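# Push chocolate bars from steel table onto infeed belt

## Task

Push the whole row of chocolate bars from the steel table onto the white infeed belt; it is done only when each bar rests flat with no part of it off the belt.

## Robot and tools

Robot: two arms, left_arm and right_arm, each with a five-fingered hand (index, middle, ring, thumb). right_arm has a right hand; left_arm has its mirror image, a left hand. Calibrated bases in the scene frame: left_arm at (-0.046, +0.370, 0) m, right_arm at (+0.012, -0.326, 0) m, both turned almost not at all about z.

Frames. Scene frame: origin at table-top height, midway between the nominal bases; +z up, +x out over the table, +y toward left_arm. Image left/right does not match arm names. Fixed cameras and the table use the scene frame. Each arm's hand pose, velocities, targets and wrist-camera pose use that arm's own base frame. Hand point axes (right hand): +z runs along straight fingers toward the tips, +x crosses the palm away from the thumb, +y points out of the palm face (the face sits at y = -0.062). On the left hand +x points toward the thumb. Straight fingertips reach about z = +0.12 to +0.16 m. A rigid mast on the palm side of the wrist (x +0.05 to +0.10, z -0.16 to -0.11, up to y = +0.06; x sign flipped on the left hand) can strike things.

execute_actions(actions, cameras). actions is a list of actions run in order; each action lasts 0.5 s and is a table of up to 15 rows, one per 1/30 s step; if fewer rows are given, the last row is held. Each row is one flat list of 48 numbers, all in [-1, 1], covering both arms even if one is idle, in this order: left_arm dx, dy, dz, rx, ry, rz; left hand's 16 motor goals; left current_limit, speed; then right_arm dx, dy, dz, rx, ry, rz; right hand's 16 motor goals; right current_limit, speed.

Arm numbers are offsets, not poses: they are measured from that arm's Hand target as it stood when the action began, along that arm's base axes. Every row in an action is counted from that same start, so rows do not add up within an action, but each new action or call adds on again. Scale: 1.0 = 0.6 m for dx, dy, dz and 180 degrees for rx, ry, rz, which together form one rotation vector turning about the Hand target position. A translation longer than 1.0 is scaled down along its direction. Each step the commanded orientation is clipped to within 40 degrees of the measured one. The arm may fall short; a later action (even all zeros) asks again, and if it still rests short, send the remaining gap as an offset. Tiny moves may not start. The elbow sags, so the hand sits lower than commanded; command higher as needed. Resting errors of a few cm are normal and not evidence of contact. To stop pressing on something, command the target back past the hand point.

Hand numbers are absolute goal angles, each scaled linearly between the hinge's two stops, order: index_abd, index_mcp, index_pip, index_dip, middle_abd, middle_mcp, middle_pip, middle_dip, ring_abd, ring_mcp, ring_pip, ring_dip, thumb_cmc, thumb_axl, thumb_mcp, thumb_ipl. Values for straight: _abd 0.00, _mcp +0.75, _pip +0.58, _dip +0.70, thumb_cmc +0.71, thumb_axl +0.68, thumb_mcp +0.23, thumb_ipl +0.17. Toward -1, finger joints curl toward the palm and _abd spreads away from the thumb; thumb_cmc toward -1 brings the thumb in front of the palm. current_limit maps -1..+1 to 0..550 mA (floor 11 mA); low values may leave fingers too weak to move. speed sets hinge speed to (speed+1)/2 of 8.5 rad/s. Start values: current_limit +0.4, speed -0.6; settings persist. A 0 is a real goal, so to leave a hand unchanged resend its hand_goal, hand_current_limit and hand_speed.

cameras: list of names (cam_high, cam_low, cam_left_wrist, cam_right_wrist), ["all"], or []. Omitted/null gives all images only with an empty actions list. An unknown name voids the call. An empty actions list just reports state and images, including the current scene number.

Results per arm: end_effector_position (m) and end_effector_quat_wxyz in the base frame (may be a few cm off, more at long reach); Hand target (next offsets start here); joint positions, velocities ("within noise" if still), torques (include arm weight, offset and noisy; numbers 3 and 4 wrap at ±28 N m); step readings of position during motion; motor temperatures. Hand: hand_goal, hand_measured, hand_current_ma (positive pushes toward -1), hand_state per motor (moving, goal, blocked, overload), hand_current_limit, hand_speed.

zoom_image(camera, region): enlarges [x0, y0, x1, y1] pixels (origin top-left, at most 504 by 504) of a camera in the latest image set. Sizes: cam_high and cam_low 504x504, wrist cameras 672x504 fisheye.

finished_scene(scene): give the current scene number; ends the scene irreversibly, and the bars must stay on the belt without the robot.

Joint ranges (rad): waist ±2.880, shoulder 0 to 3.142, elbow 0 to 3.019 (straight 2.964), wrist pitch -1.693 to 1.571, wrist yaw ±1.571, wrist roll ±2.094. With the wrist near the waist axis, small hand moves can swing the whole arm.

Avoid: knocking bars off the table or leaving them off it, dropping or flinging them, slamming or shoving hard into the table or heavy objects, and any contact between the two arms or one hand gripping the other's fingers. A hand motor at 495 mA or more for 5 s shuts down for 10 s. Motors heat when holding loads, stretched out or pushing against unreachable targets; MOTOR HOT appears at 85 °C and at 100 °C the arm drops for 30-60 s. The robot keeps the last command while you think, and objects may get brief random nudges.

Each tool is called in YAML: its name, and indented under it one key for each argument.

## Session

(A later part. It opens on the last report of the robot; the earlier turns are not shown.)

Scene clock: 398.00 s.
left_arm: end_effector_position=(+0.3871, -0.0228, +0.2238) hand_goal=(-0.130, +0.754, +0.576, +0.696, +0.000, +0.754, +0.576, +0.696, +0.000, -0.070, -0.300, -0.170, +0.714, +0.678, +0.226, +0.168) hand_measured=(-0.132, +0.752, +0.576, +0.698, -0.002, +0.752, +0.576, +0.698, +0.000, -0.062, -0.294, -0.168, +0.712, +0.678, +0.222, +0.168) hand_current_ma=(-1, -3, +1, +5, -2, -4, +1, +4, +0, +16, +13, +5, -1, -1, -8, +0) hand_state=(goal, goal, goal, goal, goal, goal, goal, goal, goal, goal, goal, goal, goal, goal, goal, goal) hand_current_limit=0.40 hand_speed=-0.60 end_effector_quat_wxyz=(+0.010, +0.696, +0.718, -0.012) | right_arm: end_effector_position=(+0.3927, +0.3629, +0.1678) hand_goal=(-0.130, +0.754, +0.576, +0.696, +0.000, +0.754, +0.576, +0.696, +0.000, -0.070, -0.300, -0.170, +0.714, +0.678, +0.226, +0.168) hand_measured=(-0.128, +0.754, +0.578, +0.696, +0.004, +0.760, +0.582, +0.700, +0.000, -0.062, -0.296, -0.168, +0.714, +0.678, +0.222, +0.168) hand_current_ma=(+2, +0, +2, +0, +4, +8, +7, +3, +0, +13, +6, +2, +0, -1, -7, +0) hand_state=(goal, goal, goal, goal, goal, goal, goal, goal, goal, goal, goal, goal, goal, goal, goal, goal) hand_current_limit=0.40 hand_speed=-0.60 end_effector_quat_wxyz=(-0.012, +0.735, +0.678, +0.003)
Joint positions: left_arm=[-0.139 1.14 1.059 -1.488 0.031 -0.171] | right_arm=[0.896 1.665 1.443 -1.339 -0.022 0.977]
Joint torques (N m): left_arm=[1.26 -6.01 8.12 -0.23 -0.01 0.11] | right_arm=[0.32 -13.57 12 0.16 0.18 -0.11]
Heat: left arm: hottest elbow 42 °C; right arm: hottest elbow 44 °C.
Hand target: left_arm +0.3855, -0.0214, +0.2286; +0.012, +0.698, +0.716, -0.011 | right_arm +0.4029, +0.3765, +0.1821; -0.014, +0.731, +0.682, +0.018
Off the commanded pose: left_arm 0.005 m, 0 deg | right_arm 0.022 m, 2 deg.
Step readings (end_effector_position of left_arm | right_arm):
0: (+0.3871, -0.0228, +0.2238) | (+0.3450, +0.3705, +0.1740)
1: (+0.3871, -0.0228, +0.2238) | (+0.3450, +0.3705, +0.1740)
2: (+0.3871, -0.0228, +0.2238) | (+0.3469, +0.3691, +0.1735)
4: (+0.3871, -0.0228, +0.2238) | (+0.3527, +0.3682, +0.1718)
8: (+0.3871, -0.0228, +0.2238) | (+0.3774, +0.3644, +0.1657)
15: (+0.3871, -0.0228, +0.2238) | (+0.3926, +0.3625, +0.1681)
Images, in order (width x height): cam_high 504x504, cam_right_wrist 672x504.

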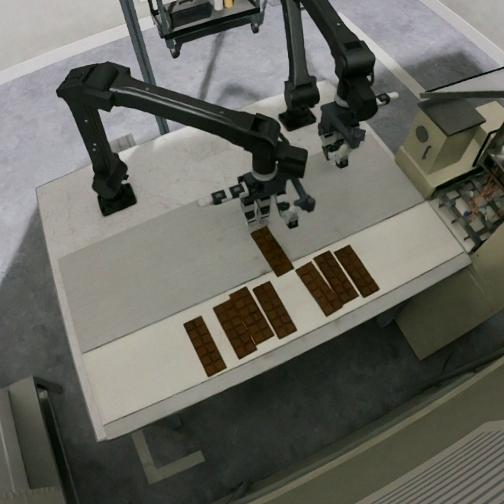

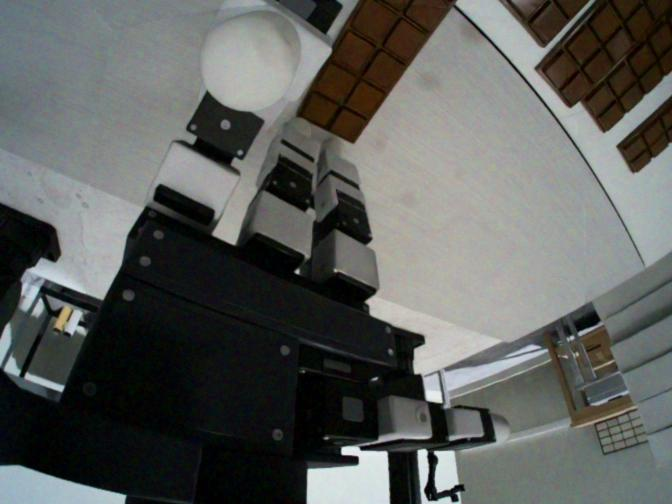

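execute_actions:
  actions:
    - [[0,0,0,0,0,0,-0.13,0.754,0.576,0.696,0,0.754,0.576,0.696,0,-0.07,-0.3,-0.17,0.714,0.678,0.226,0.168,0.4,-0.6,-0.025,0,0.1,0,0,0,-0.13,0.754,0.576,0.696,0,0.754,0.576,0.696,0,-0.07,-0.3,-0.17,0.714,0.678,0.226,0.168,0.4,-0.6]]
    - [[0,0,0,0,0,0,-0.13,0.754,0.576,0.696,0,0.754,0.576,0.696,0,-0.07,-0.3,-0.17,0.714,0.678,0.226,0.168,0.4,-0.6,0.1,0,0.04,0,0,0,-0.13,0.754,0.576,0.696,0,0.754,0.576,0.696,0,-0.07,-0.3,-0.17,0.714,0.678,0.226,0.168,0.4,-0.6]]
    - [[0,0,0,0,0,0,-0.13,0.754,0.576,0.696,0,0.754,0.576,0.696,0,-0.07,-0.3,-0.17,0.714,0.678,0.226,0.168,0.4,-0.6,0.1,0,-0.07,0,0,0,-0.13,0.754,0.576,0.696,0,0.754,0.576,0.696,0,-0.07,-0.3,-0.17,0.714,0.678,0.226,0.168,0.4,-0.6]]
  cameras: ["cam_right_wrist","cam_high"]

zoom_image:
  camera: "cam_right_wrist"
  region: [200, 0, 450, 200]

zoom_image:
  camera: "cam_high"
  region: [230, 190, 370, 330]

Scene clock: 403.43 s.
left_arm: end_effector_position=(+0.3871, -0.0228, +0.2238) hand_goal=(-0.130, +0.754, +0.576, +0.696, +0.000, +0.754, +0.576, +0.696, +0.000, -0.070, -0.300, -0.170, +0.714, +0.678, +0.226, +0.168) hand_measured=(-0.132, +0.752, +0.576, +0.698, -0.002, +0.752, +0.576, +0.698, +0.000, -0.062, -0.294, -0.168, +0.712, +0.678, +0.222, +0.168) hand_current_ma=(-1, -3, +1, +5, -2, -4, +1, +4, +0, +16, +13, +5, -1, -1, -8, +0) hand_state=(goal, goal, goal, goal, goal, goal, goal, goal, goal, goal, goal, goal, goal, goal, goal, goal) hand_current_limit=0.40 hand_speed=-0.60 end_effector_quat_wxyz=(+0.010, +0.696, +0.718, -0.012) | right_arm: end_effector_position=(+0.4976, +0.3615, +0.1899) hand_goal=(-0.130, +0.754, +0.576, +0.696, +0.000, +0.754, +0.576, +0.696, +0.000, -0.070, -0.300, -0.170, +0.714, +0.678, +0.226, +0.168) hand_measured=(-0.128, +0.754, +0.578, +0.696, +0.002, +0.754, +0.578, +0.698, +0.000, -0.062, -0.296, -0.168, +0.714, +0.678, +0.222, +0.168) hand_current_ma=(+2, +0, +2, +0, +2, +0, +2, +3, +0, +13, +6, +2, +0, -1, -7, +0) hand_state=(goal, goal, goal, goal, goal, goal, goal, goal, goal, goal, goal, goal, goal, goal, goal, goal) hand_current_limit=0.40 hand_speed=-0.60 end_effector_quat_wxyz=(-0.013, +0.737, +0.676, -0.022)
Joint positions: left_arm=[-0.139 1.14 1.059 -1.488 0.031 -0.171] | right_arm=[0.749 1.876 1.796 -1.534 -0.026 0.835]
Joint torques (N m): left_arm=[1.26 -6.01 8.12 -0.24 -0.01 0.11] | right_arm=[0.38 -19.84 12.19 0.65 0.11 -0.11]
Heat: left arm: hottest elbow 42 °C; right arm: hottest elbow 45 °C.
Hand target: left_arm +0.3855, -0.0214, +0.2286; +0.012, +0.698, +0.716, -0.011 | right_arm +0.5079, +0.3765, +0.2240; -0.014, +0.731, +0.682, +0.018
Off the commanded pose: left_arm 0.005 m, 0 deg | right_arm 0.039 m, 5 deg.
Step readings (end_effector_position of left_arm | right_arm):
0: (+0.3871, -0.0228, +0.2238) | (+0.3927, +0.3629, +0.1678)
1: (+0.3871, -0.0228, +0.2238) | (+0.3927, +0.3629, +0.1682)
2: (+0.3871, -0.0228, +0.2238) | (+0.3921, +0.3621, +0.1699)
4: (+0.3871, -0.0228, +0.2238) | (+0.3884, +0.3598, +0.1753)
8: (+0.3871, -0.0228, +0.2238) | (+0.3864, +0.3614, +0.1950)
15: (+0.3871, -0.0228, +0.2238) | (+0.3851, +0.3652, +0.2160)
16: (+0.3871, -0.0228, +0.2238) | (+0.3853, +0.3654, +0.2170)
17: (+0.3871, -0.0228, +0.2238) | (+0.3856, +0.3655, +0.2186)
19: (+0.3871, -0.0228, +0.2238) | (+0.3922, +0.3680, +0.2251)
23: (+0.3871, -0.0228, +0.2238) | (+0.4215, +0.3701, +0.2427)
30: (+0.3871, -0.0228, +0.2238) | (+0.4416, +0.3628, +0.2497)
31: (+0.3871, -0.0228, +0.2238) | (+0.4417, +0.3633, +0.2485)
32: (+0.3871, -0.0228, +0.2238) | (+0.4434, +0.3640, +0.2466)
34: (+0.3871, -0.0228, +0.2238) | (+0.4509, +0.3677, +0.2411)
38: (+0.3871, -0.0228, +0.2238) | (+0.4759, +0.3686, +0.2185)
45: (+0.3871, -0.0228, +0.2238) | (+0.4941, +0.3577, +0.1837)
Images, in order (width x height): cam_high 504x504, cam_right_wrist 672x504.

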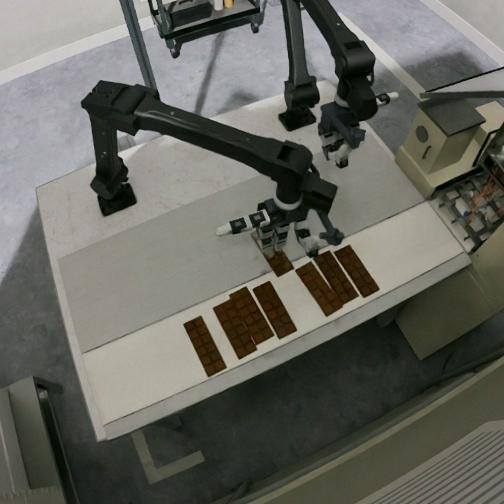

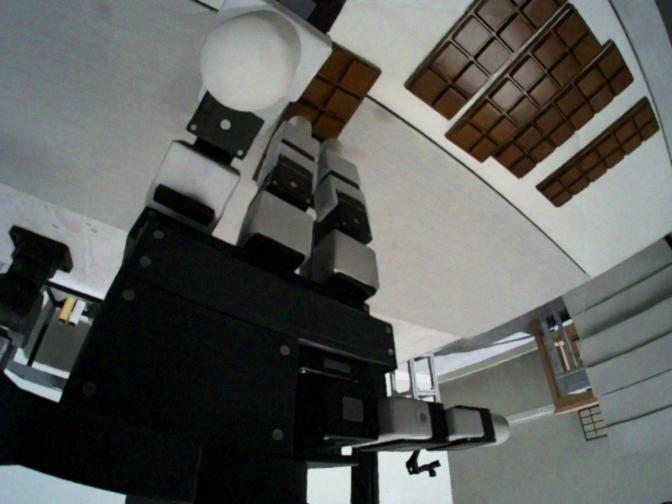

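Scaled by 2.016 from the camera's 672x504 image, which has a finer 960x720 frame.

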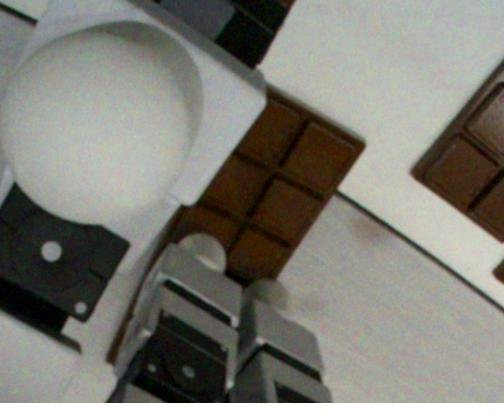

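Scaled by 3.600 from the camera's 504x504 image, which has a finer 720x720 frame.

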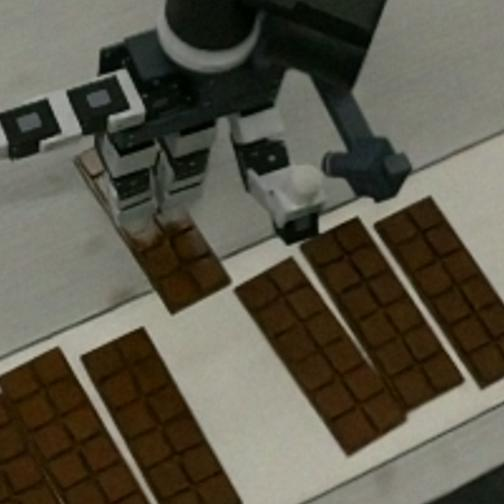

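execute_actions:
  actions:
    - [[0,0,0,0,0,0,-0.13,0.754,0.576,0.696,0,0.754,0.576,0.696,0,-0.07,-0.3,-0.17,0.714,0.678,0.226,0.168,0.4,-0.6,0.04,-0.008,-0.045,0,0,0,-0.13,0.754,0.576,0.696,0,0.754,0.576,0.696,0,-0.07,-0.3,-0.17,0.714,0.678,0.226,0.168,0.4,-0.6]]
  cameras: ["cam_right_wrist","cam_high"]

zoom_image:
  camera: "cam_right_wrist"
  region: [200, 0, 450, 200]

zoom_image:
  camera: "cam_high"
  region: [230, 190, 370, 330]

Scene clock: 405.30 s.
left_arm: end_effector_position=(+0.3871, -0.0228, +0.2238) hand_goal=(-0.130, +0.754, +0.576, +0.696, +0.000, +0.754, +0.576, +0.696, +0.000, -0.070, -0.300, -0.170, +0.714, +0.678, +0.226, +0.168) hand_measured=(-0.132, +0.752, +0.576, +0.698, -0.002, +0.752, +0.576, +0.698, +0.000, -0.062, -0.294, -0.168, +0.712, +0.678, +0.222, +0.168) hand_current_ma=(-1, -3, +1, +5, -2, -4, +1, +4, +0, +16, +13, +5, -1, -1, -8, +0) hand_state=(goal, goal, goal, goal, goal, goal, goal, goal, goal, goal, goal, goal, goal, goal, goal, goal) hand_current_limit=0.40 hand_speed=-0.60 end_effector_quat_wxyz=(+0.010, +0.696, +0.718, -0.012) | right_arm: end_effector_position=(+0.5159, +0.3614, +0.1770) hand_goal=(-0.130, +0.754, +0.576, +0.696, +0.000, +0.754, +0.576, +0.696, +0.000, -0.070, -0.300, -0.170, +0.714, +0.678, +0.226, +0.168) hand_measured=(-0.128, +0.754, +0.578, +0.696, +0.000, +0.754, +0.578, +0.698, +0.000, -0.062, -0.296, -0.168, +0.714, +0.678, +0.222, +0.168) hand_current_ma=(+2, +0, +2, +0, +0, +0, +2, +3, +0, +13, +6, +2, +0, -1, -7, +0) hand_state=(goal, goal, goal, goal, goal, goal, goal, goal, goal, goal, goal, goal, goal, goal, goal, goal) hand_current_limit=0.40 hand_speed=-0.60 end_effector_quat_wxyz=(-0.014, +0.733, +0.680, -0.012)
Joint positions: left_arm=[-0.139 1.14 1.059 -1.488 0.031 -0.171] | right_arm=[0.726 1.902 1.8 -1.493 -0.028 0.801]
Joint torques (N m): left_arm=[1.26 -6.01 8.12 -0.23 -0.01 0.11] | right_arm=[-0.38 -18.26 11.95 0.87 0.16 -0.11]
Heat: left arm: hottest elbow 42 °C; right arm: hottest elbow 45 °C.
Hand target: left_arm +0.3855, -0.0214, +0.2286; +0.012, +0.698, +0.716, -0.011 | right_arm +0.5320, +0.3716, +0.1970; -0.014, +0.731, +0.682, +0.018
Off the commanded pose: left_arm 0.005 m, 0 deg | right_arm 0.028 m, 3 deg.
Step readings (end_effector_position of left_arm | right_arm):
0: (+0.3871, -0.0228, +0.2238) | (+0.4976, +0.3615, +0.1899)
1: (+0.3871, -0.0228, +0.2238) | (+0.4976, +0.3616, +0.1899)
2: (+0.3871, -0.0228, +0.2238) | (+0.4980, +0.3621, +0.1899)
4: (+0.3871, -0.0228, +0.2238) | (+0.5006, +0.3639, +0.1898)
8: (+0.3871, -0.0228, +0.2238) | (+0.5084, +0.3644, +0.1864)
15: (+0.3871, -0.0228, +0.2238) | (+0.5149, +0.3616, +0.1767)
Images, in order (width x height): cam_high 504x504, cam_right_wrist 672x504.

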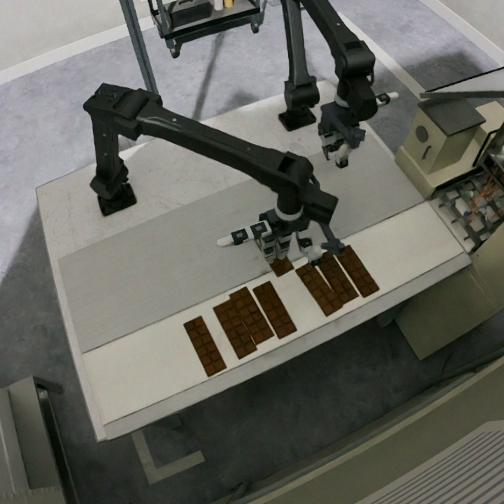

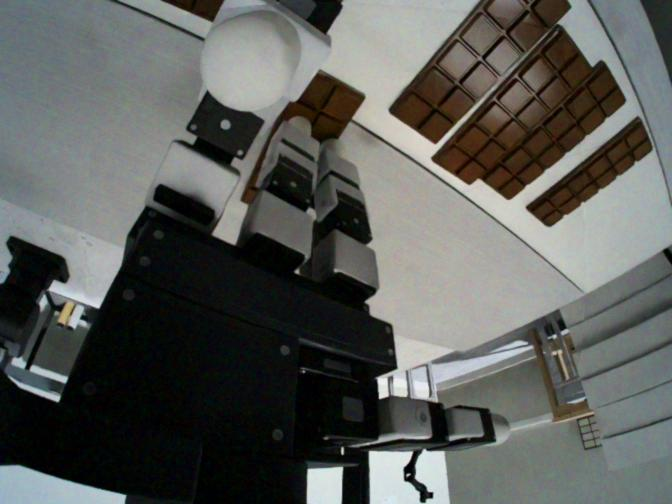

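Scaled by 2.016 from the camera's 672x504 image, which has a finer 960x720 frame.

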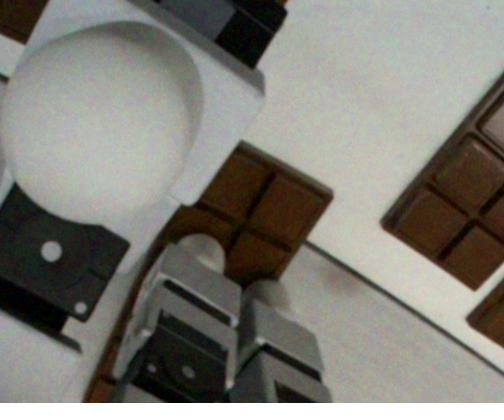

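Scaled by 3.600 from the camera's 504x504 image, which has a finer 720x720 frame.

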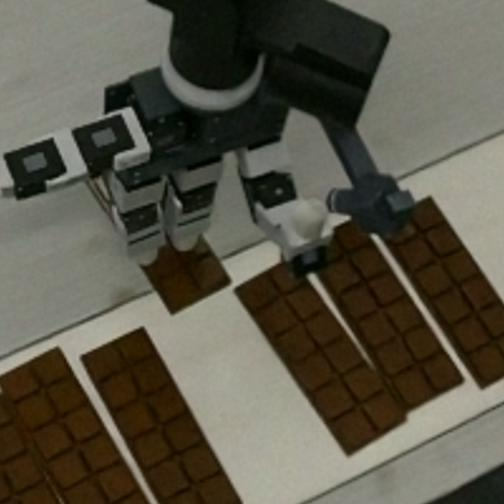

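execute_actions:
  actions:
    - [[0,0,0,0,0,0,-0.13,0.754,0.576,0.696,0,0.754,0.576,0.696,0,-0.07,-0.3,-0.17,0.714,0.678,0.226,0.168,0.4,-0.6,-0.02,-0.015,-0.035,0,0,0,-0.13,0.754,0.576,0.696,0,0.754,0.576,0.696,0,-0.07,-0.3,-0.17,0.714,0.678,0.226,0.168,0.4,-0.6]]
    - [[0,0,0,0,0,0,-0.13,0.754,0.576,0.696,0,0.754,0.576,0.696,0,-0.07,-0.3,-0.17,0.714,0.678,0.226,0.168,0.4,-0.6,0,-0.025,-0.012,0,0,0,-0.13,0.754,0.576,0.696,0,0.754,0.576,0.696,0,-0.07,-0.3,-0.17,0.714,0.678,0.226,0.168,0.4,-0.6]]
  cameras: ["cam_right_wrist","cam_high"]

zoom_image:
  camera: "cam_right_wrist"
  region: [200, 0, 450, 200]

zoom_image:
  camera: "cam_high"
  region: [230, 190, 370, 330]

Scene clock: 407.50 s.
left_arm: end_effector_position=(+0.3871, -0.0228, +0.2238) hand_goal=(-0.130, +0.754, +0.576, +0.696, +0.000, +0.754, +0.576, +0.696, +0.000, -0.070, -0.300, -0.170, +0.714, +0.678, +0.226, +0.168) hand_measured=(-0.132, +0.752, +0.576, +0.698, -0.002, +0.752, +0.576, +0.698, +0.000, -0.062, -0.294, -0.168, +0.712, +0.678, +0.222, +0.168) hand_current_ma=(-1, -3, +1, +5, -2, -4, +1, +4, +0, +16, +13, +5, -1, -1, -8, +0) hand_state=(goal, goal, goal, goal, goal, goal, goal, goal, goal, goal, goal, goal, goal, goal, goal, goal) hand_current_limit=0.40 hand_speed=-0.60 end_effector_quat_wxyz=(+0.010, +0.696, +0.718, -0.012) | right_arm: end_effector_position=(+0.5155, +0.3545, +0.1773) hand_goal=(-0.130, +0.754, +0.576, +0.696, +0.000, +0.754, +0.576, +0.696, +0.000, -0.070, -0.300, -0.170, +0.714, +0.678, +0.226, +0.168) hand_measured=(-0.128, +0.754, +0.578, +0.696, -0.010, +0.756, +0.578, +0.698, +0.000, -0.062, -0.296, -0.168, +0.714, +0.678, +0.222, +0.168) hand_current_ma=(+2, +0, +2, +0, -11, +2, +2, +2, +0, +13, +6, +2, +0, -1, -7, +0) hand_state=(goal, goal, goal, goal, goal, goal, goal, goal, goal, goal, goal, goal, goal, goal, goal, goal) hand_current_limit=0.40 hand_speed=-0.60 end_effector_quat_wxyz=(-0.015, +0.730, +0.683, +0.021)
Joint positions: left_arm=[-0.139 1.14 1.059 -1.488 0.031 -0.171] | right_arm=[0.716 1.842 1.706 -1.394 -0.032 0.783]
Joint torques (N m): left_arm=[1.26 -6.01 8.12 -0.23 -0.01 0.11] | right_arm=[-0.73 -17.08 7.13 1.05 0.28 -0.13]
Heat: left arm: hottest elbow 42 °C; right arm: hottest elbow 45 °C.
Hand target: left_arm +0.3855, -0.0214, +0.2286; +0.012, +0.698, +0.716, -0.011 | right_arm +0.5200, +0.3477, +0.1690; -0.014, +0.731, +0.682, +0.018
Off the commanded pose: left_arm 0.005 m, 0 deg | right_arm 0.012 m, 0 deg.
Step readings (end_effector_position of left_arm | right_arm):
0: (+0.3871, -0.0228, +0.2238) | (+0.5160, +0.3614, +0.1770)
1: (+0.3871, -0.0228, +0.2238) | (+0.5160, +0.3615, +0.1770)
2: (+0.3871, -0.0228, +0.2238) | (+0.5168, +0.3622, +0.1771)
4: (+0.3871, -0.0228, +0.2238) | (+0.5186, +0.3638, +0.1763)
8: (+0.3871, -0.0228, +0.2238) | (+0.5173, +0.3627, +0.1772)
15: (+0.3871, -0.0228, +0.2238) | (+0.5167, +0.3621, +0.1773)
16: (+0.3871, -0.0228, +0.2238) | (+0.5165, +0.3620, +0.1771)
17: (+0.3871, -0.0228, +0.2238) | (+0.5163, +0.3618, +0.1768)
19: (+0.3871, -0.0228, +0.2238) | (+0.5163, +0.3588, +0.1772)
23: (+0.3871, -0.0228, +0.2238) | (+0.5152, +0.3550, +0.1773)
30: (+0.3871, -0.0228, +0.2238) | (+0.5155, +0.3544, +0.1772)
Images, in order (width x height): cam_high 504x504, cam_right_wrist 672x504.

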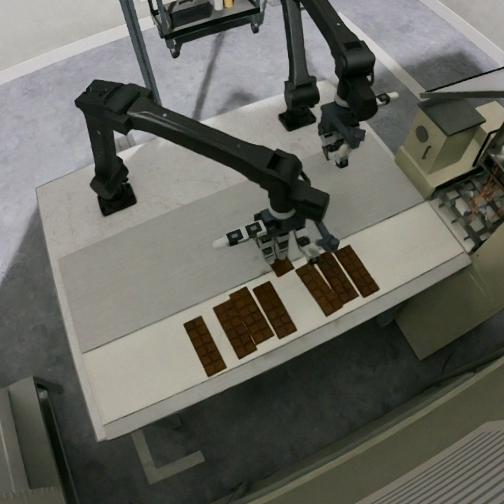

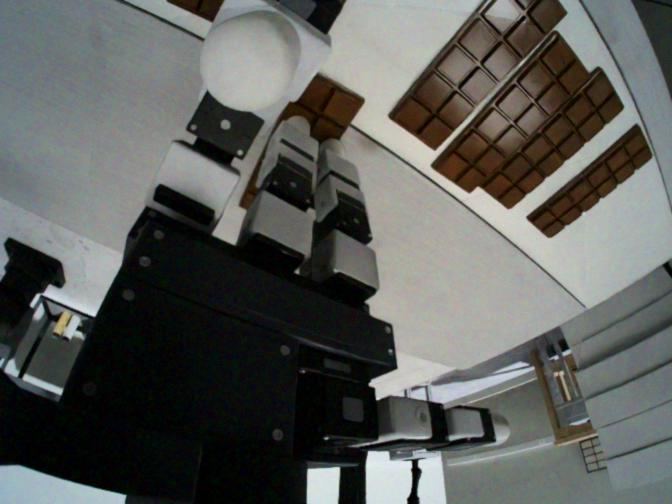

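Scaled by 2.016 from the camera's 672x504 image, which has a finer 960x720 frame.

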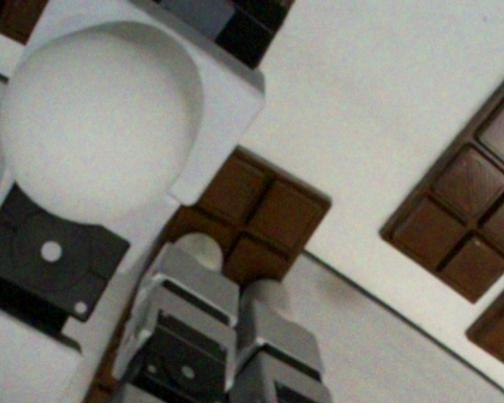

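Scaled by 3.600 from the camera's 504x504 image, which has a finer 720x720 frame.

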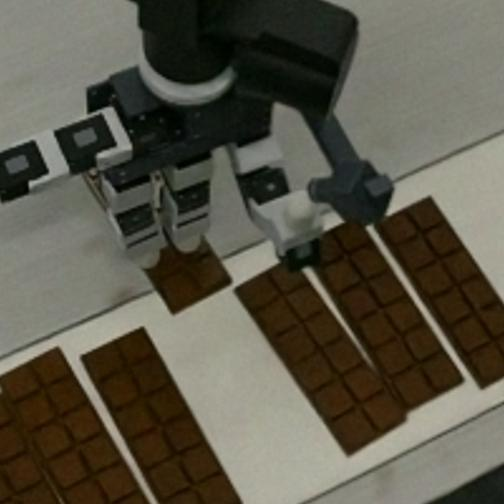

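execute_actions:
  actions:
    - [[0,0,0,0,0,0,-0.13,0.754,0.576,0.696,0,0.754,0.576,0.696,0,-0.07,-0.3,-0.17,0.714,0.678,0.226,0.168,0.4,-0.6,0,0,-0.013,0,0,0,-0.13,0.754,0.576,0.696,0,0.754,0.576,0.696,0,-0.07,-0.3,-0.17,0.714,0.678,0.226,0.168,0.4,-0.6]]
    - [[0,0,0,0,0,0,-0.13,0.754,0.576,0.696,0,0.754,0.576,0.696,0,-0.07,-0.3,-0.17,0.714,0.678,0.226,0.168,0.4,-0.6,0,-0.023,0,0,0,0,-0.13,0.754,0.576,0.696,0,0.754,0.576,0.696,0,-0.07,-0.3,-0.17,0.714,0.678,0.226,0.168,0.4,-0.6]]
  cameras: ["cam_right_wrist","cam_high"]

zoom_image:
  camera: "cam_right_wrist"
  region: [200, 0, 450, 200]

zoom_image:
  camera: "cam_high"
  region: [230, 190, 370, 330]

Scene clock: 409.60 s.
left_arm: end_effector_position=(+0.3871, -0.0228, +0.2238) hand_goal=(-0.130, +0.754, +0.576, +0.696, +0.000, +0.754, +0.576, +0.696, +0.000, -0.070, -0.300, -0.170, +0.714, +0.678, +0.226, +0.168) hand_measured=(-0.132, +0.752, +0.576, +0.698, -0.002, +0.752, +0.576, +0.698, +0.000, -0.062, -0.294, -0.168, +0.712, +0.678, +0.222, +0.168) hand_current_ma=(-1, -3, +1, +5, -2, -4, +1, +4, +0, +16, +13, +5, -1, -1, -8, +0) hand_state=(goal, goal, goal, goal, goal, goal, goal, goal, goal, goal, goal, goal, goal, goal, goal, goal) hand_current_limit=0.40 hand_speed=-0.60 end_effector_quat_wxyz=(+0.010, +0.696, +0.718, -0.012) | right_arm: end_effector_position=(+0.5151, +0.3475, +0.1768) hand_goal=(-0.130, +0.754, +0.576, +0.696, +0.000, +0.754, +0.576, +0.696, +0.000, -0.070, -0.300, -0.170, +0.714, +0.678, +0.226, +0.168) hand_measured=(-0.150, +0.758, +0.580, +0.696, -0.024, +0.758, +0.578, +0.698, +0.000, -0.062, -0.296, -0.168, +0.714, +0.678, +0.222, +0.168) hand_current_ma=(-32, +6, +3, +0, -40, +4, +2, +2, +0, +13, +6, +2, +0, -1, -7, +0) hand_state=(goal, goal, goal, goal, blocked, goal, goal, goal, goal, goal, goal, goal, goal, goal, goal, goal) hand_current_limit=0.40 hand_speed=-0.60 end_effector_quat_wxyz=(-0.019, +0.727, +0.685, +0.032)
Joint positions: left_arm=[-0.139 1.14 1.059 -1.488 0.031 -0.171] | right_arm=[0.704 1.814 1.663 -1.358 -0.04 0.765]
Joint torques (N m): left_arm=[1.26 -6.01 8.12 -0.23 -0.01 0.11] | right_arm=[-1.2 -16.09 6.68 0.85 0.56 -0.12]
Heat: left arm: hottest elbow 42 °C; right arm: hottest elbow 45 °C.
Hand target: left_arm +0.3855, -0.0214, +0.2286; +0.012, +0.698, +0.716, -0.011 | right_arm +0.5199, +0.3339, +0.1610; -0.014, +0.731, +0.682, +0.018
Off the commanded pose: left_arm 0.005 m, 0 deg | right_arm 0.021 m, 2 deg.
Step readings (end_effector_position of left_arm | right_arm):
0: (+0.3871, -0.0228, +0.2238) | (+0.5155, +0.3546, +0.1773)
1: (+0.3871, -0.0228, +0.2238) | (+0.5154, +0.3545, +0.1772)
2: (+0.3871, -0.0228, +0.2238) | (+0.5154, +0.3545, +0.1770)
4: (+0.3871, -0.0228, +0.2238) | (+0.5152, +0.3543, +0.1770)
8: (+0.3871, -0.0228, +0.2238) | (+0.5149, +0.3540, +0.1771)
15: (+0.3871, -0.0228, +0.2238) | (+0.5149, +0.3538, +0.1770)
16: (+0.3871, -0.0228, +0.2238) | (+0.5149, +0.3537, +0.1771)
17: (+0.3871, -0.0228, +0.2238) | (+0.5148, +0.3534, +0.1769)
19: (+0.3871, -0.0228, +0.2238) | (+0.5145, +0.3519, +0.1770)
23: (+0.3871, -0.0228, +0.2238) | (+0.5146, +0.3489, +0.1767)
30: (+0.3871, -0.0228, +0.2238) | (+0.5151, +0.3475, +0.1770)
Images, in order (width x height): cam_high 504x504, cam_right_wrist 672x504.

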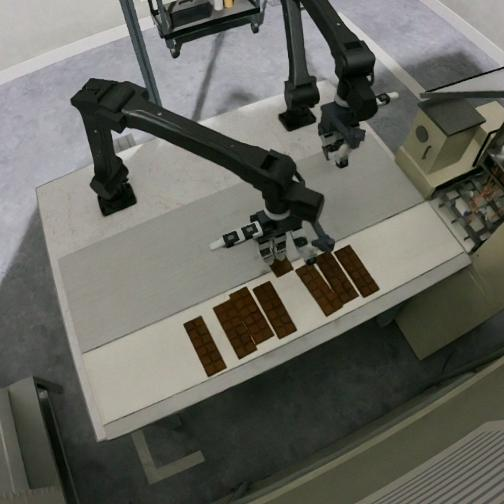

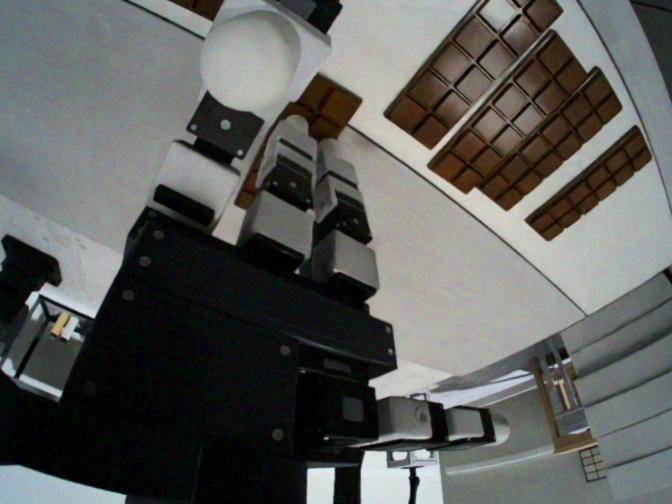

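Scaled by 2.016 from the camera's 672x504 image, which has a finer 960x720 frame.

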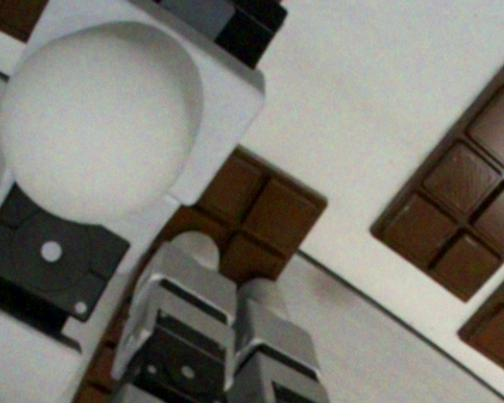

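Scaled by 3.600 from the camera's 504x504 image, which has a finer 720x720 frame.

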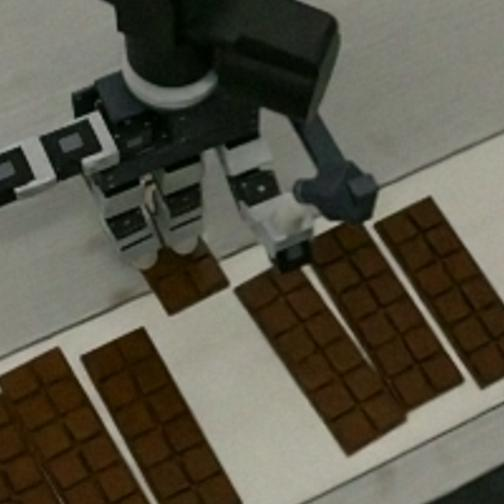

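execute_actions:
  actions:
    - [[0,0,0,0,0,0,-0.13,0.754,0.576,0.696,0,0.754,0.576,0.696,0,-0.07,-0.3,-0.17,0.714,0.678,0.226,0.168,0.4,-0.6,0,-0.018,0,0,0,0,-0.13,0.754,0.576,0.696,0,0.754,0.576,0.696,0,-0.07,-0.3,-0.17,0.714,0.678,0.226,0.168,0.4,-0.6]]
  cameras: ["cam_right_wrist","cam_high"]

zoom_image:
  camera: "cam_high"
  region: [230, 190, 370, 330]

Scene clock: 410.77 s.
left_arm: end_effector_position=(+0.3871, -0.0228, +0.2238) hand_goal=(-0.130, +0.754, +0.576, +0.696, +0.000, +0.754, +0.576, +0.696, +0.000, -0.070, -0.300, -0.170, +0.714, +0.678, +0.226, +0.168) hand_measured=(-0.132, +0.752, +0.576, +0.698, -0.002, +0.752, +0.576, +0.698, +0.000, -0.062, -0.294, -0.168, +0.712, +0.678, +0.222, +0.168) hand_current_ma=(-1, -3, +1, +5, -2, -4, +1, +4, +0, +16, +13, +5, -1, -1, -8, +0) hand_state=(goal, goal, goal, goal, goal, goal, goal, goal, goal, goal, goal, goal, goal, goal, goal, goal) hand_current_limit=0.40 hand_speed=-0.60 end_effector_quat_wxyz=(+0.010, +0.696, +0.718, -0.012) | right_arm: end_effector_position=(+0.5162, +0.3360, +0.1765) hand_goal=(-0.130, +0.754, +0.576, +0.696, +0.000, +0.754, +0.576, +0.696, +0.000, -0.070, -0.300, -0.170, +0.714, +0.678, +0.226, +0.168) hand_measured=(-0.158, +0.764, +0.582, +0.698, -0.024, +0.752, +0.576, +0.698, +0.000, -0.062, -0.296, -0.168, +0.714, +0.678, +0.222, +0.168) hand_current_ma=(-48, +15, +8, +2, -43, -1, +1, +2, +0, +13, +6, +2, +0, -1, -7, +0) hand_state=(blocked, goal, goal, goal, blocked, goal, goal, goal, goal, goal, goal, goal, goal, goal, goal, goal) hand_current_limit=0.40 hand_speed=-0.60 end_effector_quat_wxyz=(-0.019, +0.728, +0.684, +0.033)
Joint positions: left_arm=[-0.139 1.14 1.059 -1.488 0.031 -0.171] | right_arm=[0.687 1.797 1.637 -1.349 -0.042 0.75]
Joint torques (N m): left_arm=[1.32 -6.01 8.12 -0.23 -0.02 0.11] | right_arm=[-1.14 -15.74 6.71 0.66 0.63 -0.12]
Heat: left arm: hottest elbow 42 °C; right arm: hottest elbow 45 °C.
Hand target: left_arm +0.3855, -0.0214, +0.2286; +0.012, +0.698, +0.716, -0.011 | right_arm +0.5199, +0.3231, +0.1610; -0.014, +0.731, +0.682, +0.018
Off the commanded pose: left_arm 0.005 m, 0 deg | right_arm 0.021 m, 2 deg.
Step readings (end_effector_position of left_arm | right_arm):
0: (+0.3871, -0.0228, +0.2238) | (+0.5151, +0.3475, +0.1768)
1: (+0.3871, -0.0228, +0.2238) | (+0.5150, +0.3475, +0.1769)
2: (+0.3871, -0.0228, +0.2238) | (+0.5150, +0.3472, +0.1766)
4: (+0.3871, -0.0228, +0.2238) | (+0.5141, +0.3457, +0.1767)
8: (+0.3871, -0.0228, +0.2238) | (+0.5143, +0.3402, +0.1766)
15: (+0.3871, -0.0228, +0.2238) | (+0.5162, +0.3359, +0.1765)
Images, in order (width x height): cam_high 504x504, cam_right_wrist 672x504.

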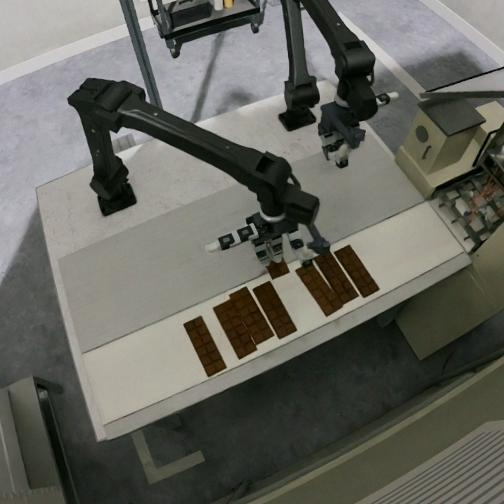

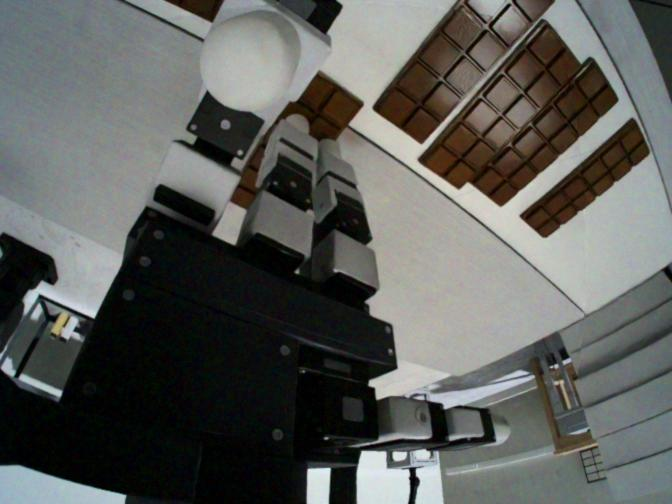

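Scaled by 3.600 from the camera's 504x504 image, which has a finer 720x720 frame.

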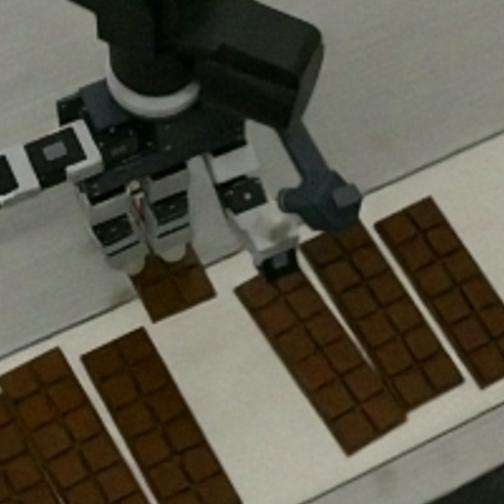

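execute_actions:
  actions:
    - [[0,0,0,0,0,0,-0.13,0.754,0.576,0.696,0,0.754,0.576,0.696,0,-0.07,-0.3,-0.17,0.714,0.678,0.226,0.168,0.4,-0.6,0.04,0.008,0.008,0,0,0,-0.13,0.754,0.576,0.696,0,0.754,0.576,0.696,0,-0.07,-0.3,-0.17,0.714,0.678,0.226,0.168,0.4,-0.6],[0,0,0,0,0,0,-0.13,0.754,0.576,0.696,0,0.754,0.576,0.696,0,-0.07,-0.3,-0.17,0.714,0.678,0.226,0.168,0.4,-0.6,0.08,0.017,0.012,0,0,0,-0.13,0.754,0.576,0.696,0,0.754,0.576,0.696,0,-0.07,-0.3,-0.17,0.714,0.678,0.226,0.168,0.4,-0.6]]
  cameras: ["cam_right_wrist","cam_high"]

zoom_image:
  camera: "cam_high"
  region: [230, 190, 370, 330]

zoom_image:
  camera: "cam_right_wrist"
  region: [200, 0, 450, 200]

Scene clock: 413.13 s.
left_arm: end_effector_position=(+0.3871, -0.0228, +0.2238) hand_goal=(-0.130, +0.754, +0.576, +0.696, +0.000, +0.754, +0.576, +0.696, +0.000, -0.070, -0.300, -0.170, +0.714, +0.678, +0.226, +0.168) hand_measured=(-0.132, +0.752, +0.576, +0.698, -0.002, +0.752, +0.576, +0.698, +0.000, -0.062, -0.294, -0.168, +0.712, +0.678, +0.222, +0.168) hand_current_ma=(-1, -3, +1, +5, -2, -4, +1, +4, +0, +16, +13, +5, -1, -1, -8, +0) hand_state=(goal, goal, goal, goal, goal, goal, goal, goal, goal, goal, goal, goal, goal, goal, goal, goal) hand_current_limit=0.40 hand_speed=-0.60 end_effector_quat_wxyz=(+0.010, +0.696, +0.718, -0.012) | right_arm: end_effector_position=(+0.5539, +0.3327, +0.1771) hand_goal=(-0.130, +0.754, +0.576, +0.696, +0.000, +0.754, +0.576, +0.696, +0.000, -0.070, -0.300, -0.170, +0.714, +0.678, +0.226, +0.168) hand_measured=(-0.146, +0.774, +0.590, +0.704, -0.014, +0.778, +0.594, +0.704, +0.000, -0.062, -0.296, -0.168, +0.714, +0.678, +0.222, +0.168) hand_current_ma=(-22, +42, +25, +10, -22, +52, +32, +12, +0, +13, +6, +2, +0, -1, -7, +0) hand_state=(goal, blocked, goal, goal, goal, blocked, goal, goal, goal, goal, goal, goal, goal, goal, goal, goal) hand_current_limit=0.40 hand_speed=-0.60 end_effector_quat_wxyz=(-0.019, +0.731, +0.681, +0.023)
Joint positions: left_arm=[-0.139 1.14 1.059 -1.488 0.031 -0.171] | right_arm=[0.643 1.885 1.769 -1.412 -0.042 0.714]
Joint torques (N m): left_arm=[1.32 -6.01 8.1 -0.23 -0.01 0.11] | right_arm=[-0.44 -14.86 11.02 0.47 0.59 -0.13]
Heat: left arm: hottest elbow 42 °C; right arm: hottest elbow 45 °C.
Hand target: left_arm +0.3855, -0.0214, +0.2286; +0.012, +0.698, +0.716, -0.011 | right_arm +0.5680, +0.3333, +0.1682; -0.014, +0.731, +0.682, +0.018
Off the commanded pose: left_arm 0.005 m, 0 deg | right_arm 0.017 m, 1 deg.
Step readings (end_effector_position of left_arm | right_arm):
0: (+0.3871, -0.0228, +0.2238) | (+0.5162, +0.3360, +0.1765)
1: (+0.3871, -0.0228, +0.2238) | (+0.5162, +0.3360, +0.1765)
2: (+0.3871, -0.0228, +0.2238) | (+0.5165, +0.3358, +0.1765)
4: (+0.3871, -0.0228, +0.2238) | (+0.5198, +0.3362, +0.1769)
8: (+0.3871, -0.0228, +0.2238) | (+0.5384, +0.3358, +0.1769)
15: (+0.3871, -0.0228, +0.2238) | (+0.5533, +0.3322, +0.1771)
Images, in order (width x height): cam_high 504x504, cam_right_wrist 672x504.

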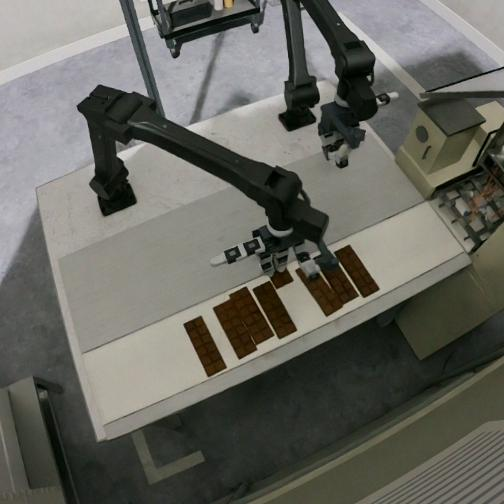

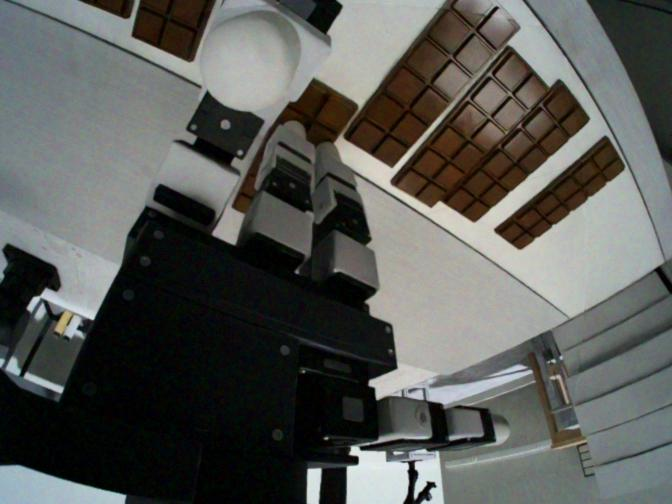

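Scaled by 3.600 from the camera's 504x504 image, which has a finer 720x720 frame.

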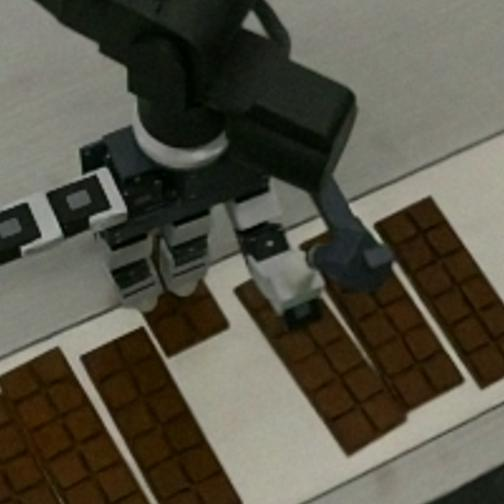

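Scaled by 2.016 from the camera's 672x504 image, which has a finer 960x720 frame.

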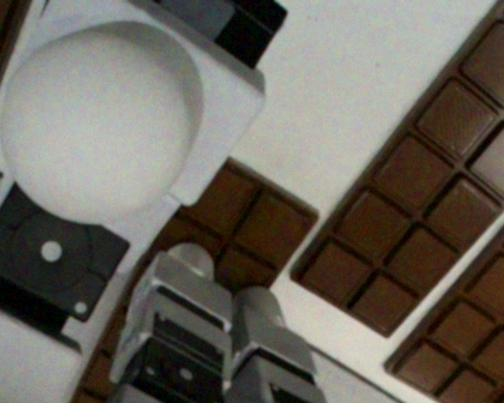

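execute_actions:
  actions:
    - [[0,0,0,0,0,0,-0.13,0.754,0.576,0.696,0,0.754,0.576,0.696,0,-0.07,-0.3,-0.17,0.714,0.678,0.226,0.168,0.4,-0.6,0.035,0.007,0.005,0,0,0,-0.13,0.754,0.576,0.696,0,0.754,0.576,0.696,0,-0.07,-0.3,-0.17,0.714,0.678,0.226,0.168,0.4,-0.6],[0,0,0,0,0,0,-0.13,0.754,0.576,0.696,0,0.754,0.576,0.696,0,-0.07,-0.3,-0.17,0.714,0.678,0.226,0.168,0.4,-0.6,0.07,0.014,0.01,0,0,0,-0.13,0.754,0.576,0.696,0,0.754,0.576,0.696,0,-0.07,-0.3,-0.17,0.714,0.678,0.226,0.168,0.4,-0.6]]
  cameras: ["cam_right_wrist","cam_high"]

zoom_image:
  camera: "cam_high"
  region: [230, 190, 370, 330]

zoom_image:
  camera: "cam_right_wrist"
  region: [200, 0, 450, 200]

Scene clock: 415.07 s.
left_arm: end_effector_position=(+0.3871, -0.0228, +0.2238) hand_goal=(-0.130, +0.754, +0.576, +0.696, +0.000, +0.754, +0.576, +0.696, +0.000, -0.070, -0.300, -0.170, +0.714, +0.678, +0.226, +0.168) hand_measured=(-0.132, +0.752, +0.576, +0.698, -0.002, +0.752, +0.576, +0.698, +0.000, -0.062, -0.294, -0.168, +0.712, +0.678, +0.222, +0.168) hand_current_ma=(-1, -3, +1, +5, -2, -4, +1, +4, +0, +16, +13, +5, -1, -1, -8, +0) hand_state=(goal, goal, goal, goal, goal, goal, goal, goal, goal, goal, goal, goal, goal, goal, goal, goal) hand_current_limit=0.40 hand_speed=-0.60 end_effector_quat_wxyz=(+0.010, +0.696, +0.718, -0.012) | right_arm: end_effector_position=(+0.5956, +0.3411, +0.1788) hand_goal=(-0.130, +0.754, +0.576, +0.696, +0.000, +0.754, +0.576, +0.696, +0.000, -0.070, -0.300, -0.170, +0.714, +0.678, +0.226, +0.168) hand_measured=(-0.132, +0.768, +0.586, +0.702, -0.004, +0.782, +0.596, +0.706, +0.000, -0.062, -0.296, -0.168, +0.714, +0.678, +0.222, +0.168) hand_current_ma=(-1, +24, +16, +9, -3, +64, +39, +15, +0, +13, +6, +2, +0, -1, -7, +0) hand_state=(goal, goal, goal, goal, goal, blocked, blocked, goal, goal, goal, goal, goal, goal, goal, goal, goal) hand_current_limit=0.40 hand_speed=-0.60 end_effector_quat_wxyz=(-0.017, +0.731, +0.682, +0.018)
Joint positions: left_arm=[-0.139 1.14 1.059 -1.488 0.031 -0.171] | right_arm=[0.615 2.005 1.957 -1.492 -0.039 0.685]
Joint torques (N m): left_arm=[1.26 -6.01 8.12 -0.23 -0.01 0.11] | right_arm=[-0.56 -17.03 11.49 0.4 0.43 -0.11]
Heat: left arm: hottest elbow 42 °C; right arm: hottest elbow 45 °C.
Hand target: left_arm +0.3855, -0.0214, +0.2286; +0.012, +0.698, +0.716, -0.011 | right_arm +0.6098, +0.3418, +0.1742; -0.014, +0.731, +0.682, +0.018
Off the commanded pose: left_arm 0.005 m, 0 deg | right_arm 0.015 m, 0 deg.
Step readings (end_effector_position of left_arm | right_arm):
0: (+0.3871, -0.0228, +0.2238) | (+0.5538, +0.3327, +0.1771)
1: (+0.3871, -0.0228, +0.2238) | (+0.5540, +0.3328, +0.1775)
2: (+0.3871, -0.0228, +0.2238) | (+0.5546, +0.3334, +0.1778)
4: (+0.3871, -0.0228, +0.2238) | (+0.5607, +0.3362, +0.1778)
8: (+0.3871, -0.0228, +0.2238) | (+0.5822, +0.3420, +0.1787)
15: (+0.3871, -0.0228, +0.2238) | (+0.5951, +0.3406, +0.1791)
Images, in order (width x height): cam_high 504x504, cam_right_wrist 672x504.

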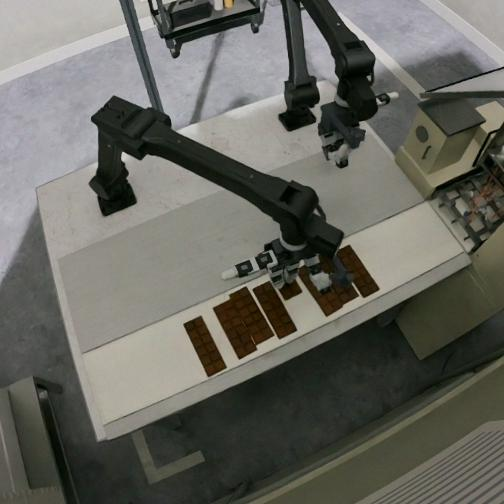

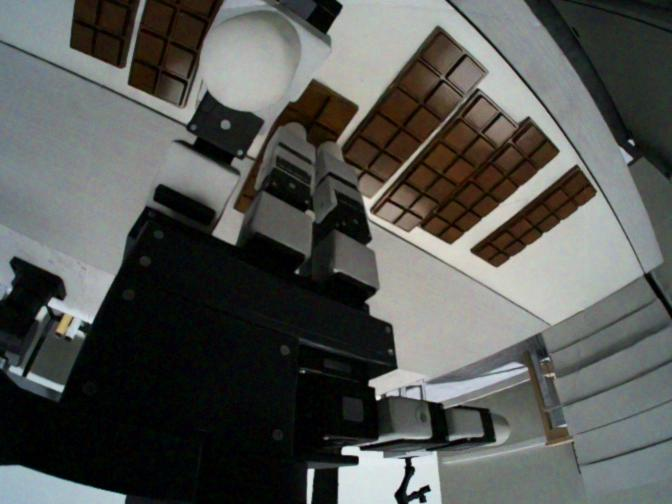

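Scaled by 3.600 from the camera's 504x504 image, which has a finer 720x720 frame.

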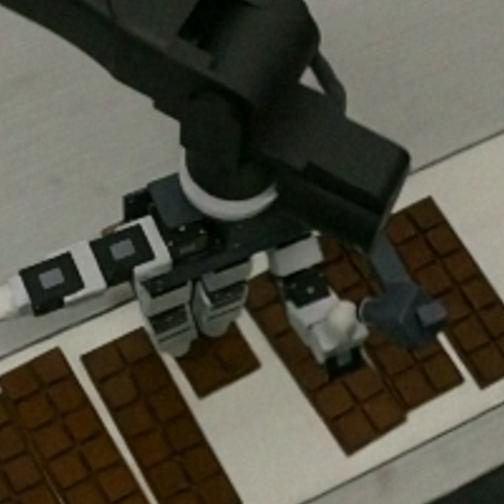

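Scaled by 2.016 from the camera's 672x504 image, which has a finer 960x720 frame.

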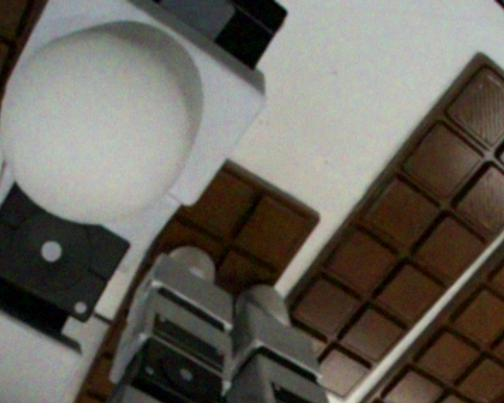

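execute_actions:
  actions:
    - [[0,0,0,0,0,0,-0.13,0.754,0.576,0.696,0,0.754,0.576,0.696,0,-0.07,-0.3,-0.17,0.714,0.678,0.226,0.168,0.4,-0.6,0.035,0.006,0.005,0,0,0,-0.13,0.754,0.576,0.696,0,0.754,0.576,0.696,0,-0.07,-0.3,-0.17,0.714,0.678,0.226,0.168,0.4,-0.6],[0,0,0,0,0,0,-0.13,0.754,0.576,0.696,0,0.754,0.576,0.696,0,-0.07,-0.3,-0.17,0.714,0.678,0.226,0.168,0.4,-0.6,0.07,0.012,0.009,0,0,0,-0.13,0.754,0.576,0.696,0,0.754,0.576,0.696,0,-0.07,-0.3,-0.17,0.714,0.678,0.226,0.168,0.4,-0.6]]
  cameras: ["cam_right_wrist","cam_high"]

zoom_image:
  camera: "cam_high"
  region: [230, 200, 370, 340]

zoom_image:
  camera: "cam_right_wrist"
  region: [200, 0, 450, 200]

Scene clock: 416.97 s.
left_arm: end_effector_position=(+0.3871, -0.0228, +0.2238) hand_goal=(-0.130, +0.754, +0.576, +0.696, +0.000, +0.754, +0.576, +0.696, +0.000, -0.070, -0.300, -0.170, +0.714, +0.678, +0.226, +0.168) hand_measured=(-0.132, +0.752, +0.576, +0.698, -0.002, +0.752, +0.576, +0.698, +0.000, -0.062, -0.294, -0.168, +0.712, +0.678, +0.222, +0.168) hand_current_ma=(-1, -3, +1, +5, -2, -4, +1, +4, +0, +16, +13, +5, -1, -1, -8, +0) hand_state=(goal, goal, goal, goal, goal, goal, goal, goal, goal, goal, goal, goal, goal, goal, goal, goal) hand_current_limit=0.40 hand_speed=-0.60 end_effector_quat_wxyz=(+0.010, +0.696, +0.718, -0.012) | right_arm: end_effector_position=(+0.6389, +0.3487, +0.1807) hand_goal=(-0.130, +0.754, +0.576, +0.696, +0.000, +0.754, +0.576, +0.696, +0.000, -0.070, -0.300, -0.170, +0.714, +0.678, +0.226, +0.168) hand_measured=(-0.132, +0.758, +0.580, +0.700, +0.000, +0.784, +0.598, +0.706, +0.000, -0.062, -0.296, -0.168, +0.714, +0.678, +0.222, +0.168) hand_current_ma=(-2, +3, +5, +4, +0, +69, +42, +16, +0, +13, +6, +2, +0, -1, -7, +0) hand_state=(goal, goal, goal, goal, goal, blocked, blocked, goal, goal, goal, goal, goal, goal, goal, goal, goal) hand_current_limit=0.40 hand_speed=-0.60 end_effector_quat_wxyz=(-0.017, +0.731, +0.682, +0.015)
Joint positions: left_arm=[-0.139 1.14 1.059 -1.488 0.031 -0.171] | right_arm=[0.587 2.144 2.189 -1.593 -0.037 0.658]
Joint torques (N m): left_arm=[1.26 -6.01 8.13 -0.23 -0.01 0.11] | right_arm=[-0.56 -19.31 11.69 0.31 0.32 -0.11]
Heat: left arm: hottest elbow 42 °C; right arm: hottest elbow 45 °C.
Hand target: left_arm +0.3855, -0.0214, +0.2286; +0.012, +0.698, +0.716, -0.011 | right_arm +0.6519, +0.3488, +0.1796; -0.014, +0.731, +0.682, +0.018
Off the commanded pose: left_arm 0.005 m, 0 deg | right_arm 0.013 m, 0 deg.
Step readings (end_effector_position of left_arm | right_arm):
0: (+0.3871, -0.0228, +0.2238) | (+0.5957, +0.3412, +0.1789)
1: (+0.3871, -0.0228, +0.2238) | (+0.5958, +0.3413, +0.1790)
2: (+0.3871, -0.0228, +0.2238) | (+0.5967, +0.3416, +0.1795)
4: (+0.3871, -0.0228, +0.2238) | (+0.6035, +0.3444, +0.1794)
8: (+0.3871, -0.0228, +0.2238) | (+0.6254, +0.3502, +0.1809)
15: (+0.3871, -0.0228, +0.2238) | (+0.6382, +0.3481, +0.1810)
Images, in order (width x height): cam_high 504x504, cam_right_wrist 672x504.

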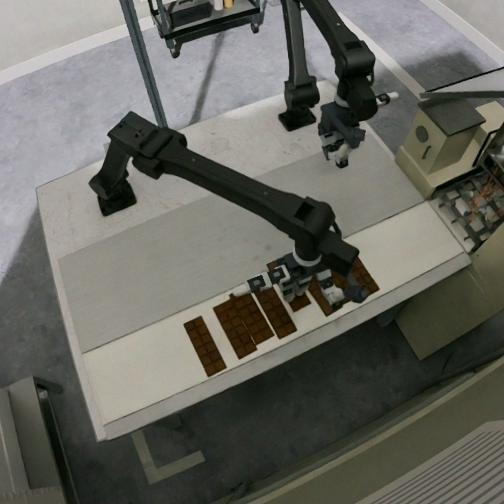

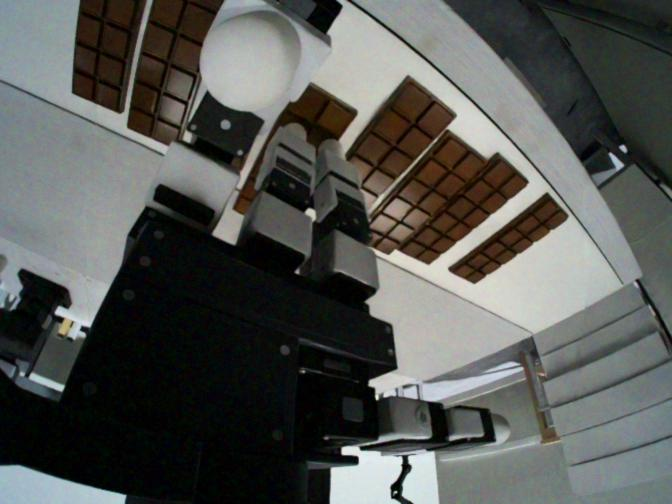

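Scaled by 3.600 from the camera's 504x504 image, which has a finer 720x720 frame.

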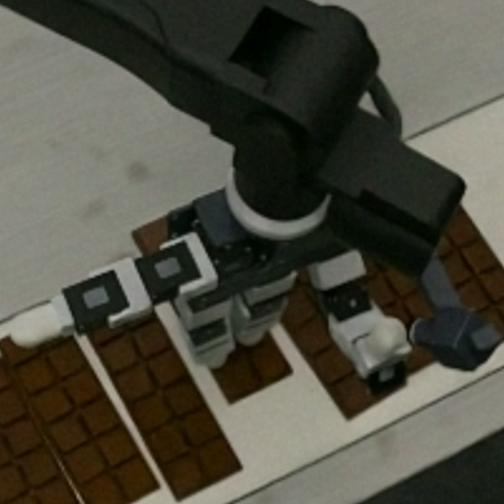

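Scaled by 2.016 from the camera's 672x504 image, which has a finer 960x720 frame.

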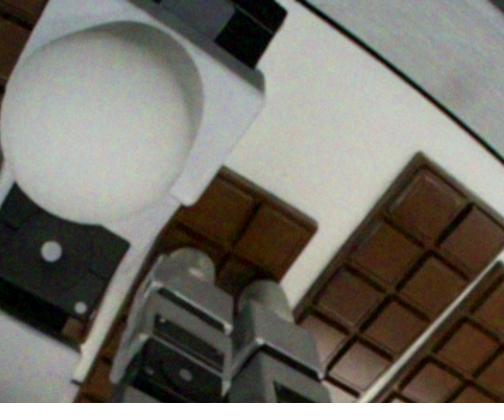

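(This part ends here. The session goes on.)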